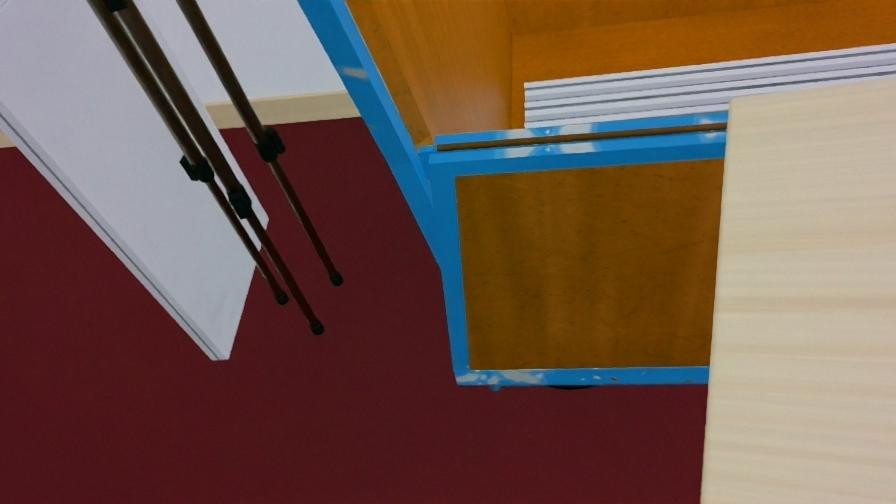

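Scene clock: 203.53 s.
Joint torques (N m): left_arm=[11.96 16.47 7.72 3.17 -0.03 0.24 0.05] | right_arm=[-6.85 -10.37 -12.55 -1.85 -9.07 -3.06 0.45]
External joint torques (N m): left_arm=[-1.15 -2.47 1.05 -0.11 -0.1 -0.17 0.02] | right_arm=[-6.83 -1.03 -3.36 -1.45 -7.24 -2.5 0.4]
Wrist force (N): left_arm=[2.9 -2.4 -5.6] | right_arm=[-28.4 3.9 1.2]
Wrist torque (N m): left_arm=[-0.06 0.35 0.09] | right_arm=[0.07 2.03 -0.68]
Wrist force, peak (N): left_arm=[2.1 -2.9 -7.2] | right_arm=[-29.2 2.9 -1.2]
move: done
base_odometry: x=+0.009 y=-0.050 heading=+0.000
lidar_m: 0.77 1.08 1.62 4.49 1.49 1.05 0.99 1.06 1.41 3.52 1.12 0.81
base_status: not commanded
joint_positions: torso_squat_rad=+0.900 torso_shift_rad=+0.300 torso_pitch_rad=+0.951 torso_yaw_rad=+0.700 left_shoulder_pitch_rad=+0.037 left_shoulder_roll_rad=+0.500 left_shoulder_yaw_rad=-0.043 left_elbow_rad=-0.900 left_forearm_roll_rad=-0.014 left_wrist_pitch_rad=+0.002 left_hand_roll_rad=+0.027 left_gripper_m=+0.099 right_shoulder_pitch_rad=-1.740 right_shoulder_roll_rad=-2.544 right_shoulder_yaw_rad=+1.253 right_elbow_rad=-1.820 right_forearm_roll_rad=+0.002 right_wrist_pitch_rad=-1.569 right_hand_roll_rad=-1.162 right_gripper_m=+0.074 head_pan_rad=-0.200 head_tilt_rad=+0.000
joint_status: all done
wheel_motors_off: 0
motor_effort: left_wheel=+0(1) right_wheel=+0(2)
chest: x=+0.1526 y=+0.0000 z=+0.8759 quat_wxyz=(+0.835, +0.157, +0.430, +0.305) (m; base frame)
left_hand: x=-0.2530 y=+0.6200 z=+0.6342 quat_wxyz=(+0.913, +0.386, +0.129, +0.017) (m; base frame)
right_hand: x=+0.5207 y=-0.1478 z=+0.7417 quat_wxyz=(+0.342, +0.579, -0.419, +0.610) (m; base frame)
pictures: none

Scene clock: 206.87 s.
Joint torques (N m): left_arm=[12.29 16.17 7.73 3.19 0.03 0.21 0.1] | right_arm=[-0.27 -9.76 -13.44 0.76 -9.02 -1.31 0.31]
External joint torques (N m): left_arm=[-0.83 -2.76 1.06 -0.09 -0.04 -0.2 0.08] | right_arm=[-3.04 -0.85 -5.01 -0.46 -7.14 -1.01 0.26]
Wrist force (N): left_arm=[2.5 -3.6 -5.6] | right_arm=[-27.4 0.8 -4.8]
Wrist torque (N m): left_arm=[0.03 0.29 0.04] | right_arm=[-0.01 2.01 -0.66]
Wrist force, peak (N): left_arm=[2.4 -3.9 -6.4] | right_arm=[-28.8 1.6 -2.6]
move: done
base_odometry: x=+0.009 y=-0.050 heading=+0.000
lidar_m: 0.76 1.08 1.61 4.47 1.48 1.06 1.00 1.04 1.41 3.51 1.13 0.80
base_status: not commanded
joint_positions: torso_squat_rad=+0.900 torso_shift_rad=+0.300 torso_pitch_rad=+0.951 torso_yaw_rad=+0.700 left_shoulder_pitch_rad=+0.037 left_shoulder_roll_rad=+0.500 left_shoulder_yaw_rad=-0.043 left_elbow_rad=-0.900 left_forearm_roll_rad=-0.014 left_wrist_pitch_rad=+0.002 left_hand_roll_rad=+0.027 left_gripper_m=+0.099 right_shoulder_pitch_rad=-1.719 right_shoulder_roll_rad=-2.844 right_shoulder_yaw_rad=+1.062 right_elbow_rad=-2.109 right_forearm_roll_rad=+0.018 right_wrist_pitch_rad=-1.421 right_hand_roll_rad=-1.412 right_gripper_m=+0.074 head_pan_rad=-0.200 head_tilt_rad=+0.000
joint_status: all done
wheel_motors_off: 0
motor_effort: left_wheel=+1(2) right_wheel=-2(3)
chest: x=+0.1526 y=+0.0000 z=+0.8759 quat_wxyz=(+0.835, +0.157, +0.430, +0.305) (m; base frame)
left_hand: x=-0.2530 y=+0.6200 z=+0.6342 quat_wxyz=(+0.913, +0.386, +0.129, +0.017) (m; base frame)
right_hand: x=+0.4800 y=-0.1401 z=+0.7793 quat_wxyz=(+0.445, +0.519, -0.362, +0.634) (m; base frame)
right_hand_status: reached (checked arc, planned for 3.0 s): 1 mm and 0.1 deg off.
pictures: head_camera
camera_calibration:
head_camera: T_world_to_cam=[[0.26788, -0.867885, -0.41835, 0.333574], [-0.790708, 0.0500513, -0.610144, 0.905099], [0.550474, 0.494238, -0.672836, 0.417458], [0, 0, 0, 1]] pos_world=[0.396511, 0.0378784, 0.972672]

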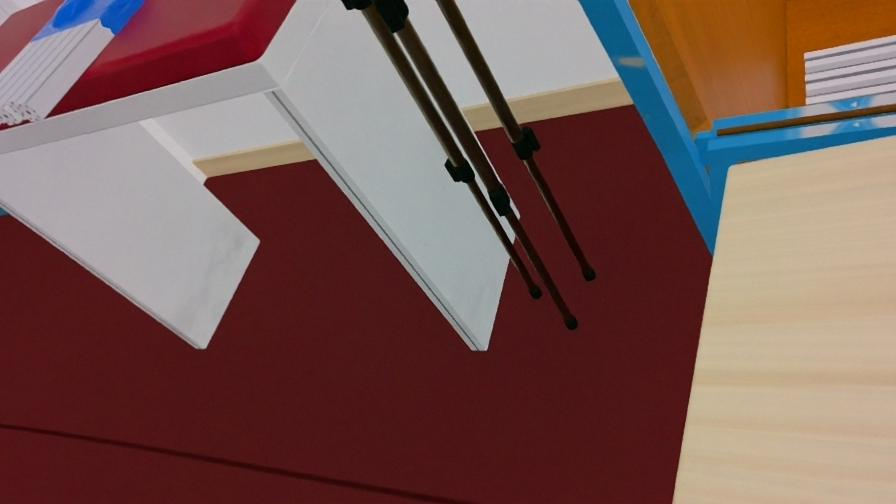

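Call:
move(target={"side":"right","x":0.42,"y":-0.09,"z":0.79,"quat_wxyz":[0.444,0.519,-0.363,0.634]}, min_time_s=2)

Call:
move(base={"turn_rad_s":-0.2,"for_s":1.09})

Call:
move(base={"x_m_s":0.15,"for_s":3.5})

Call:
move(base={"turn_rad_s":0.2,"for_s":1.09}, joints={"head_pan_rad":-0.5,"head_tilt_rad":0.3}, cameras=["head_camera","right_wrist_camera"])

Scene clock: 213.47 s.
Joint torques (N m): left_arm=[12.16 16.38 7.65 3.11 -0.06 0.26 0.05] | right_arm=[-2.09 -6.31 -10.04 1.56 -8.75 -0.92 0.43]
External joint torques (N m): left_arm=[-0.95 -2.56 0.98 -0.17 -0.13 -0.15 0.03] | right_arm=[-5.99 0.48 -3.33 0.11 -6.97 -0.68 0.38]
Wrist force (N): left_arm=[2.5 -3.7 -5.9] | right_arm=[-27.6 0.7 -5.0]
Wrist torque (N m): left_arm=[0.05 0.34 0.12] | right_arm=[0.01 2.00 -0.64]
Wrist force, peak (N): left_arm=[2.9 -4.3 -6.2] | right_arm=[-28.7 1.1 -5.2]
move: done
base_odometry: x=+0.009 y=-0.050 heading=+0.000
lidar_m: 0.76 1.08 1.60 4.49 1.49 1.04 1.00 1.06 1.41 3.50 1.14 0.81
base_status: not commanded
joint_positions: torso_squat_rad=+0.900 torso_shift_rad=+0.300 torso_pitch_rad=+0.951 torso_yaw_rad=+0.700 left_shoulder_pitch_rad=+0.037 left_shoulder_roll_rad=+0.500 left_shoulder_yaw_rad=-0.043 left_elbow_rad=-0.900 left_forearm_roll_rad=-0.014 left_wrist_pitch_rad=+0.002 left_hand_roll_rad=+0.027 left_gripper_m=+0.099 right_shoulder_pitch_rad=-1.779 right_shoulder_roll_rad=-2.971 right_shoulder_yaw_rad=+1.033 right_elbow_rad=-2.446 right_forearm_roll_rad=-0.029 right_wrist_pitch_rad=-1.220 right_hand_roll_rad=-1.447 right_gripper_m=+0.074 head_pan_rad=-0.200 head_tilt_rad=+0.000
joint_status: all done
wheel_motors_off: 0
motor_effort: left_wheel=+0(2) right_wheel=-1(3)
chest: x=+0.1526 y=+0.0000 z=+0.8759 quat_wxyz=(+0.835, +0.157, +0.430, +0.305) (m; base frame)
left_hand: x=-0.2530 y=+0.6200 z=+0.6342 quat_wxyz=(+0.913, +0.386, +0.129, +0.017) (m; base frame)
right_hand: x=+0.4200 y=-0.0901 z=+0.7894 quat_wxyz=(+0.445, +0.519, -0.362, +0.634) (m; base frame)
right_hand_status: reached (checked arc, planned for 2.0 s): 1 mm and 0.1 deg off.
pictures: none

Scene clock: 215.33 s.
Joint torques (N m): left_arm=[12.28 16.3 7.59 3.13 -0.04 0.08 0.05] | right_arm=[-1.87 -6.08 -9.7 1.73 -8.78 -0.94 0.3]
External joint torques (N m): left_arm=[-0.83 -2.64 0.92 -0.15 -0.11 -0.33 0.03] | right_arm=[-5.78 0.7 -2.99 0.29 -7 -0.71 0.25]
Wrist force (N): left_arm=[2.6 -3.5 -5.3] | right_arm=[-28.3 1.1 -5.4]
Wrist torque (N m): left_arm=[0.04 0.32 0.10] | right_arm=[0.03 1.91 -0.64]
Wrist force, peak (N): left_arm=[2.0 -3.5 -6.8] | right_arm=[-28.3 0.2 -5.4]
move: done
base_odometry: x=+0.009 y=-0.050 heading=-0.219
lidar_m: 0.77 0.77 1.09 3.10 1.99 1.15 1.01 1.01 1.19 2.06 3.00 0.89
base_status: done (sent for 1.1 of 1.1 s)
joint_positions: torso_squat_rad=+0.900 torso_shift_rad=+0.300 torso_pitch_rad=+0.951 torso_yaw_rad=+0.700 left_shoulder_pitch_rad=+0.037 left_shoulder_roll_rad=+0.500 left_shoulder_yaw_rad=-0.043 left_elbow_rad=-0.900 left_forearm_roll_rad=-0.014 left_wrist_pitch_rad=+0.002 left_hand_roll_rad=+0.027 left_gripper_m=+0.099 right_shoulder_pitch_rad=-1.780 right_shoulder_roll_rad=-2.971 right_shoulder_yaw_rad=+1.033 right_elbow_rad=-2.446 right_forearm_roll_rad=-0.029 right_wrist_pitch_rad=-1.220 right_hand_roll_rad=-1.447 right_gripper_m=+0.074 head_pan_rad=-0.200 head_tilt_rad=+0.000
joint_status: not commanded
wheel_motors_off: 0
motor_effort: left_wheel=+15(29) right_wheel=-6(23)
chest: x=+0.1526 y=+0.0000 z=+0.8759 quat_wxyz=(+0.835, +0.157, +0.430, +0.305) (m; base frame)
left_hand: x=-0.2530 y=+0.6200 z=+0.6342 quat_wxyz=(+0.913, +0.386, +0.129, +0.017) (m; base frame)
right_hand: x=+0.4200 y=-0.0901 z=+0.7894 quat_wxyz=(+0.445, +0.519, -0.362, +0.634) (m; base frame)
pictures: none

Scene clock: 219.53 s.
Joint torques (N m): left_arm=[12.3 16.37 7.56 3.12 -0.1 0.21 -0.02] | right_arm=[-1.35 -5.94 -9.28 2.24 -8.66 -0.82 0.36]
External joint torques (N m): left_arm=[-0.81 -2.57 0.89 -0.16 -0.17 -0.2 -0.04] | right_arm=[-5.26 0.85 -2.57 0.8 -6.88 -0.55 0.31]
Wrist force (N): left_arm=[2.6 -3.3 -6.0] | right_arm=[-27.9 1.3 -5.7]
Wrist torque (N m): left_arm=[0.02 0.28 0.03] | right_arm=[0.13 2.02 -0.66]
Wrist force, peak (N): left_arm=[2.5 -3.6 -6.4] | right_arm=[-29.8 -1.0 -4.9]
move: done
base_odometry: x=+0.522 y=-0.164 heading=-0.219
lidar_m: 0.26 0.25 0.31 1.51 3.01 1.75 1.52 1.52 1.78 3.10 0.53 0.31
base_status: done (sent for 3.5 of 3.5 s)
joint_positions: torso_squat_rad=+0.900 torso_shift_rad=+0.300 torso_pitch_rad=+0.951 torso_yaw_rad=+0.700 left_shoulder_pitch_rad=+0.037 left_shoulder_roll_rad=+0.500 left_shoulder_yaw_rad=-0.043 left_elbow_rad=-0.900 left_forearm_roll_rad=-0.014 left_wrist_pitch_rad=+0.002 left_hand_roll_rad=+0.027 left_gripper_m=+0.099 right_shoulder_pitch_rad=-1.780 right_shoulder_roll_rad=-2.971 right_shoulder_yaw_rad=+1.033 right_elbow_rad=-2.446 right_forearm_roll_rad=-0.029 right_wrist_pitch_rad=-1.220 right_hand_roll_rad=-1.447 right_gripper_m=+0.074 head_pan_rad=-0.200 head_tilt_rad=+0.000
joint_status: not commanded
wheel_motors_off: 0
motor_effort: left_wheel=+1(46) right_wheel=-2(22)
chest: x=+0.1526 y=+0.0000 z=+0.8759 quat_wxyz=(+0.835, +0.157, +0.430, +0.305) (m; base frame)
left_hand: x=-0.2530 y=+0.6200 z=+0.6341 quat_wxyz=(+0.913, +0.386, +0.129, +0.017) (m; base frame)
right_hand: x=+0.4200 y=-0.0900 z=+0.7894 quat_wxyz=(+0.444, +0.519, -0.362, +0.634) (m; base frame)
pictures: none

Scene clock: 221.37 s.
Joint torques (N m): left_arm=[11.99 16.34 7.65 3.19 -0.15 0.18 0.01] | right_arm=[-1.6 -5.89 -9.35 2.09 -8.62 -0.89 0.27]
External joint torques (N m): left_arm=[-1.12 -2.6 0.98 -0.09 -0.21 -0.23 -0.01] | right_arm=[-5.51 0.89 -2.64 0.64 -6.83 -0.66 0.22]
Wrist force (N): left_arm=[2.5 -2.9 -6.7] | right_arm=[-27.9 1.1 -4.9]
Wrist torque (N m): left_arm=[-0.04 0.27 0.08] | right_arm=[-0.08 1.93 -0.65]
Wrist force, peak (N): left_arm=[2.5 -2.9 -6.7] | right_arm=[-28.4 0.7 -5.7]
move: done
base_odometry: x=+0.522 y=-0.164 heading=+0.000
lidar_m: 0.25 0.26 0.37 1.50 2.24 1.59 1.51 1.59 2.10 4.69 0.39 0.27
base_status: done (sent for 1.1 of 1.1 s)
joint_positions: torso_squat_rad=+0.900 torso_shift_rad=+0.300 torso_pitch_rad=+0.951 torso_yaw_rad=+0.700 left_shoulder_pitch_rad=+0.037 left_shoulder_roll_rad=+0.500 left_shoulder_yaw_rad=-0.043 left_elbow_rad=-0.900 left_forearm_roll_rad=-0.014 left_wrist_pitch_rad=+0.002 left_hand_roll_rad=+0.027 left_gripper_m=+0.099 right_shoulder_pitch_rad=-1.780 right_shoulder_roll_rad=-2.971 right_shoulder_yaw_rad=+1.033 right_elbow_rad=-2.446 right_forearm_roll_rad=-0.029 right_wrist_pitch_rad=-1.220 right_hand_roll_rad=-1.447 right_gripper_m=+0.074 head_pan_rad=-0.500 head_tilt_rad=+0.300
joint_status: all done
wheel_motors_off: 0
motor_effort: left_wheel=-12(27) right_wheel=+5(20)
chest: x=+0.1526 y=+0.0001 z=+0.8759 quat_wxyz=(+0.835, +0.157, +0.430, +0.305) (m; base frame)
left_hand: x=-0.2531 y=+0.6200 z=+0.6341 quat_wxyz=(+0.913, +0.386, +0.129, +0.017) (m; base frame)
right_hand: x=+0.4200 y=-0.0900 z=+0.7894 quat_wxyz=(+0.444, +0.519, -0.362, +0.634) (m; base frame)
pictures: head_camera, right_wrist_camera
camera_calibration:
head_camera: T_world_to_cam=[[0.0976264, -0.977383, -0.187592, 0.164717], [-0.929756, -0.0223343, -0.367498, 0.713895], [0.354997, 0.210292, -0.910909, 0.718002], [0, 0, 0, 1]] pos_world=[0.392779, 0.0259457, 0.947289]
right_wrist_camera: T_world_to_cam=[[0.0851413, -0.153959, -0.984402, 0.726286], [-0.636305, -0.768679, 0.0651858, 0.173646], [-0.766725, 0.62083, -0.163411, 0.57909], [0, 0, 0, 1]] pos_world=[0.492658, -0.11422, 0.798268]

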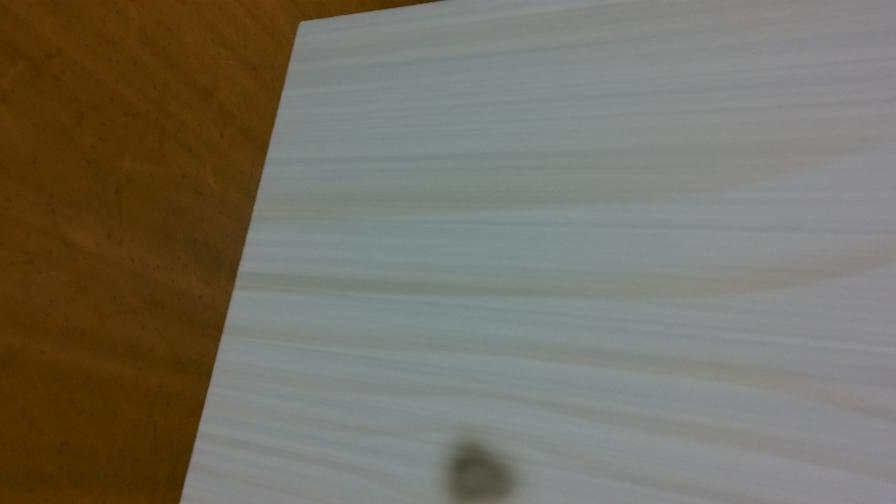

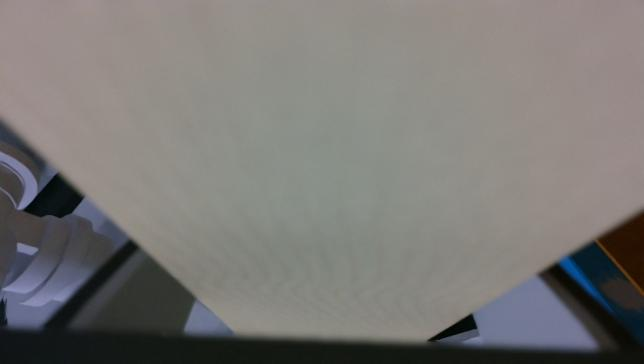

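Call:
move(target={"side":"right","x":0.435,"y":-0.05,"z":0.62,"quat_wxyz":[0.444,0.519,-0.363,0.634]}, min_time_s=4, cameras=["head_camera"])

Scene clock: 228.03 s.
Joint torques (N m): left_arm=[12.13 16.25 7.46 3.28 -0.05 0.13 0.02] | right_arm=[-0.57 -2.16 -6.55 -12.69 -3.61 -6.43 1.09]
External joint torques (N m): left_arm=[-0.98 -2.68 0.79 0 -0.12 -0.28 0] | right_arm=[-0.76 5.41 0.11 -9.09 -2.4 -5.49 1.03]
Wrist force (N): left_arm=[2.4 -2.8 -5.4] | right_arm=[-23.5 -10.7 -2.7]
Wrist torque (N m): left_arm=[-0.06 0.30 0.04] | right_arm=[-0.26 1.94 -1.09]
Wrist force, peak (N): left_arm=[2.9 -3.9 -6.5] | right_arm=[-25.1 -20.4 -0.2]
move: done
base_odometry: x=+0.522 y=-0.164 heading=+0.000
lidar_m: 0.24 0.27 0.36 1.50 2.23 1.59 1.50 1.58 2.11 4.68 0.39 0.27
base_status: not commanded
joint_positions: torso_squat_rad=+0.900 torso_shift_rad=+0.300 torso_pitch_rad=+0.951 torso_yaw_rad=+0.700 left_shoulder_pitch_rad=+0.037 left_shoulder_roll_rad=+0.500 left_shoulder_yaw_rad=-0.043 left_elbow_rad=-0.900 left_forearm_roll_rad=-0.014 left_wrist_pitch_rad=+0.002 left_hand_roll_rad=+0.027 left_gripper_m=+0.099 right_shoulder_pitch_rad=-1.699 right_shoulder_roll_rad=-2.549 right_shoulder_yaw_rad=+1.600 right_elbow_rad=-2.313 right_forearm_roll_rad=+0.255 right_wrist_pitch_rad=-0.870 right_hand_roll_rad=-1.051 right_gripper_m=+0.074 head_pan_rad=-0.500 head_tilt_rad=+0.300
joint_status: all done
wheel_motors_off: 0
motor_effort: left_wheel=-18(18) right_wheel=+3(8)
chest: x=+0.1526 y=+0.0001 z=+0.8760 quat_wxyz=(+0.835, +0.157, +0.430, +0.305) (m; base frame)
left_hand: x=-0.2530 y=+0.6200 z=+0.6341 quat_wxyz=(+0.913, +0.386, +0.129, +0.017) (m; base frame)
right_hand: x=+0.4356 y=-0.0511 z=+0.6197 quat_wxyz=(+0.446, +0.516, -0.362, +0.635) (m; base frame)
right_hand_status: reached (checked arc, planned for 4.0 s): 1 mm and 0.5 deg off.
pictures: head_camera
camera_calibration:
head_camera: T_world_to_cam=[[0.0976641, -0.977387, -0.187556, 0.164784], [-0.929685, -0.0223419, -0.367678, 0.714076], [0.355174, 0.210277, -0.910843, 0.717941], [0, 0, 0, 1]] pos_world=[0.392779, 0.0260457, 0.947388]

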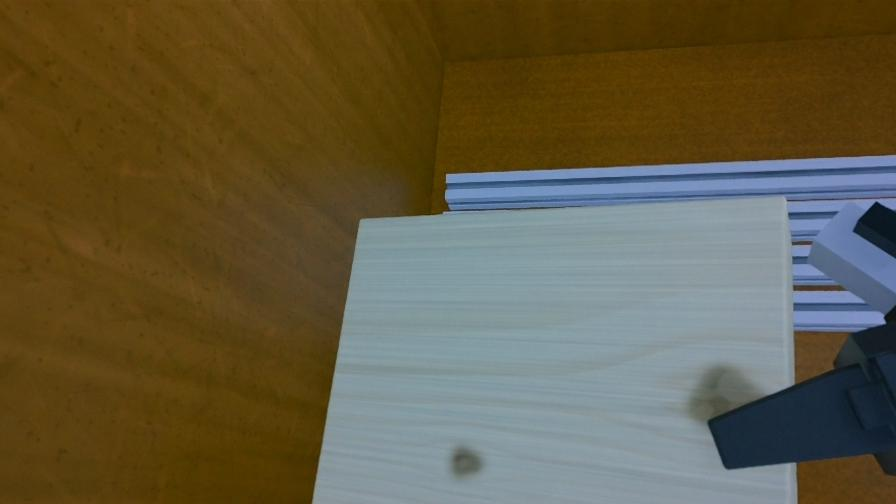

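Call:
move(target={"side":"right","x":0.45,"y":-0.045,"z":0.49,"quat_wxyz":[0.444,0.519,-0.363,0.634]}, min_time_s=3, cameras=["head_camera"])

Scene clock: 234.03 s.
Joint torques (N m): left_arm=[12.1 16.32 7.68 3.04 0.02 0.29 0.02] | right_arm=[-9.6 -2.22 -9.07 -11.86 -4.23 -7.64 0.71]
External joint torques (N m): left_arm=[-1.02 -2.62 1.01 -0.24 -0.05 -0.12 0] | right_arm=[-6.88 4.44 -3.08 -7.87 -3.45 -6.12 0.66]
Wrist force (N): left_arm=[1.8 -3.7 -5.3] | right_arm=[-27.9 1.1 -5.3]
Wrist torque (N m): left_arm=[0.05 0.18 0.09] | right_arm=[-0.03 1.95 -0.70]
Wrist force, peak (N): left_arm=[2.5 -3.8 -6.2] | right_arm=[-28.7 -0.3 -4.9]
move: done
base_odometry: x=+0.522 y=-0.164 heading=+0.000
lidar_m: 0.25 0.26 0.36 1.50 2.23 1.59 1.51 1.58 2.11 4.69 0.40 0.27
base_status: not commanded
joint_positions: torso_squat_rad=+0.900 torso_shift_rad=+0.300 torso_pitch_rad=+0.951 torso_yaw_rad=+0.700 left_shoulder_pitch_rad=+0.037 left_shoulder_roll_rad=+0.500 left_shoulder_yaw_rad=-0.043 left_elbow_rad=-0.900 left_forearm_roll_rad=-0.014 left_wrist_pitch_rad=+0.002 left_hand_roll_rad=+0.027 left_gripper_m=+0.099 right_shoulder_pitch_rad=-1.749 right_shoulder_roll_rad=-2.175 right_shoulder_yaw_rad=+1.976 right_elbow_rad=-1.874 right_forearm_roll_rad=+0.098 right_wrist_pitch_rad=-0.880 right_hand_roll_rad=-0.636 right_gripper_m=+0.074 head_pan_rad=-0.500 head_tilt_rad=+0.300
joint_status: all done
wheel_motors_off: 0
motor_effort: left_wheel=-17(18) right_wheel=+2(4)
chest: x=+0.1526 y=+0.0001 z=+0.8760 quat_wxyz=(+0.835, +0.157, +0.430, +0.305) (m; base frame)
left_hand: x=-0.2531 y=+0.6200 z=+0.6341 quat_wxyz=(+0.913, +0.386, +0.129, +0.017) (m; base frame)
right_hand: x=+0.4502 y=-0.0461 z=+0.4886 quat_wxyz=(+0.446, +0.517, -0.361, +0.635) (m; base frame)
right_hand_status: reached (checked arc, planned for 3.0 s): 2 mm and 0.4 deg off.
pictures: head_camera
camera_calibration:
head_camera: T_world_to_cam=[[0.0976503, -0.977385, -0.187572, 0.164805], [-0.92972, -0.0223433, -0.367589, 0.714006], [0.355085, 0.210284, -0.910876, 0.718006], [0, 0, 0, 1]] pos_world=[0.392779, 0.0260457, 0.947389]

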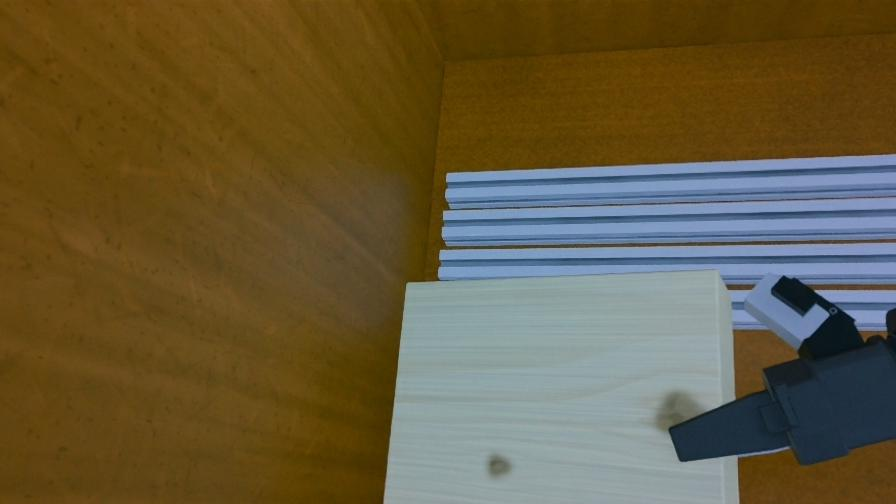

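Call:
move(target={"side":"right","x":0.457,"y":-0.045,"z":0.385,"quat_wxyz":[0.444,0.519,-0.363,0.634]}, min_time_s=3, cameras=["head_camera","right_wrist_camera"])

Scene clock: 238.53 s.
Joint torques (N m): left_arm=[12.05 16.32 7.52 3.3 0.06 0.1 -0.08] | right_arm=[-1.73 -6.02 -0.56 -4.08 -0.64 -3.47 -1.99]
External joint torques (N m): left_arm=[-1.05 -2.62 0.85 0.03 -0.01 -0.31 -0.1] | right_arm=[3.95 2.19 3.57 -2.01 -0.29 -1.64 -2.04]
Wrist force (N): left_arm=[2.3 -2.7 -5.8] | right_arm=[-12.5 -1.7 -1.6]
Wrist torque (N m): left_arm=[-0.10 0.24 0.05] | right_arm=[-1.15 -0.56 2.07]
Wrist force, peak (N): left_arm=[2.7 -3.7 -6.9] | right_arm=[-28.6 0.2 -5.2]
move: done
base_odometry: x=+0.522 y=-0.164 heading=+0.000
lidar_m: 0.24 0.27 0.36 1.50 2.23 1.59 1.51 1.58 2.10 4.71 0.39 0.28
base_status: not commanded
joint_positions: torso_squat_rad=+0.900 torso_shift_rad=+0.300 torso_pitch_rad=+0.950 torso_yaw_rad=+0.700 left_shoulder_pitch_rad=+0.037 left_shoulder_roll_rad=+0.500 left_shoulder_yaw_rad=-0.043 left_elbow_rad=-0.900 left_forearm_roll_rad=-0.014 left_wrist_pitch_rad=+0.002 left_hand_roll_rad=+0.027 left_gripper_m=+0.099 right_shoulder_pitch_rad=-1.539 right_shoulder_roll_rad=-1.783 right_shoulder_yaw_rad=+2.093 right_elbow_rad=-1.367 right_forearm_roll_rad=-0.292 right_wrist_pitch_rad=-1.074 right_hand_roll_rad=-0.249 right_gripper_m=+0.074 head_pan_rad=-0.500 head_tilt_rad=+0.300
joint_status: all done
wheel_motors_off: 0
motor_effort: left_wheel=-16(18) right_wheel=+5(8)
chest: x=+0.1524 y=+0.0001 z=+0.8761 quat_wxyz=(+0.835, +0.157, +0.430, +0.305) (m; base frame)
left_hand: x=-0.2531 y=+0.6200 z=+0.6340 quat_wxyz=(+0.913, +0.386, +0.128, +0.017) (m; base frame)
right_hand: x=+0.4580 y=-0.0449 z=+0.3855 quat_wxyz=(+0.444, +0.517, -0.364, +0.635) (m; base frame)
right_hand_status: reached (checked arc, planned for 3.0 s): 1 mm and 0.3 deg off.
pictures: head_camera, right_wrist_camera
camera_calibration:
head_camera: T_world_to_cam=[[0.0976512, -0.977387, -0.18756, 0.164753], [-0.929528, -0.0222352, -0.368081, 0.714278], [0.355587, 0.210286, -0.91068, 0.717896], [0, 0, 0, 1]] pos_world=[0.392578, 0.025946, 0.947587]
right_wrist_camera: T_world_to_cam=[[0.089202, -0.153544, -0.984107, 0.33044], [-0.638081, -0.767476, 0.0619069, 0.261], [-0.764784, 0.622418, -0.166434, 0.51455], [0, 0, 0, 1]] pos_world=[0.530583, -0.0692176, 0.394669]

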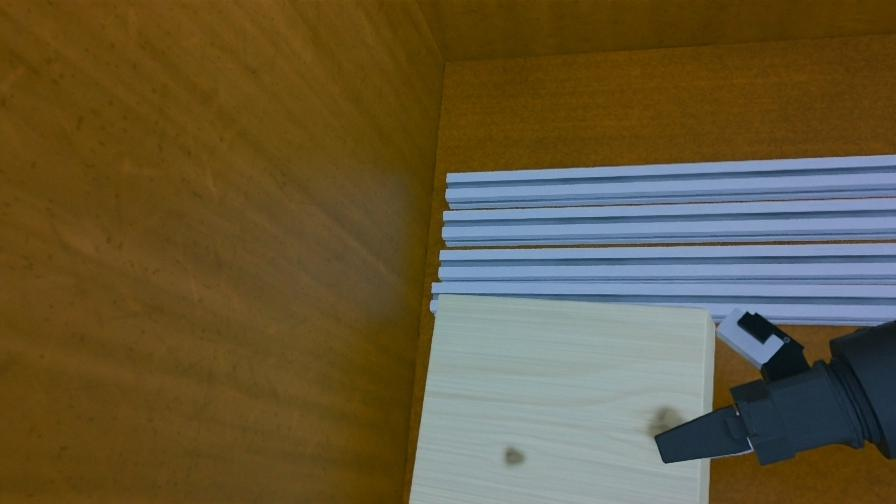

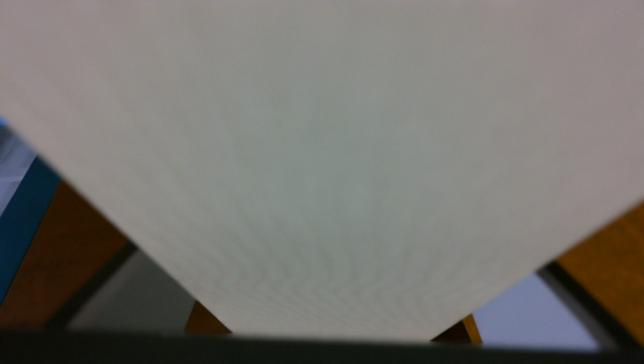

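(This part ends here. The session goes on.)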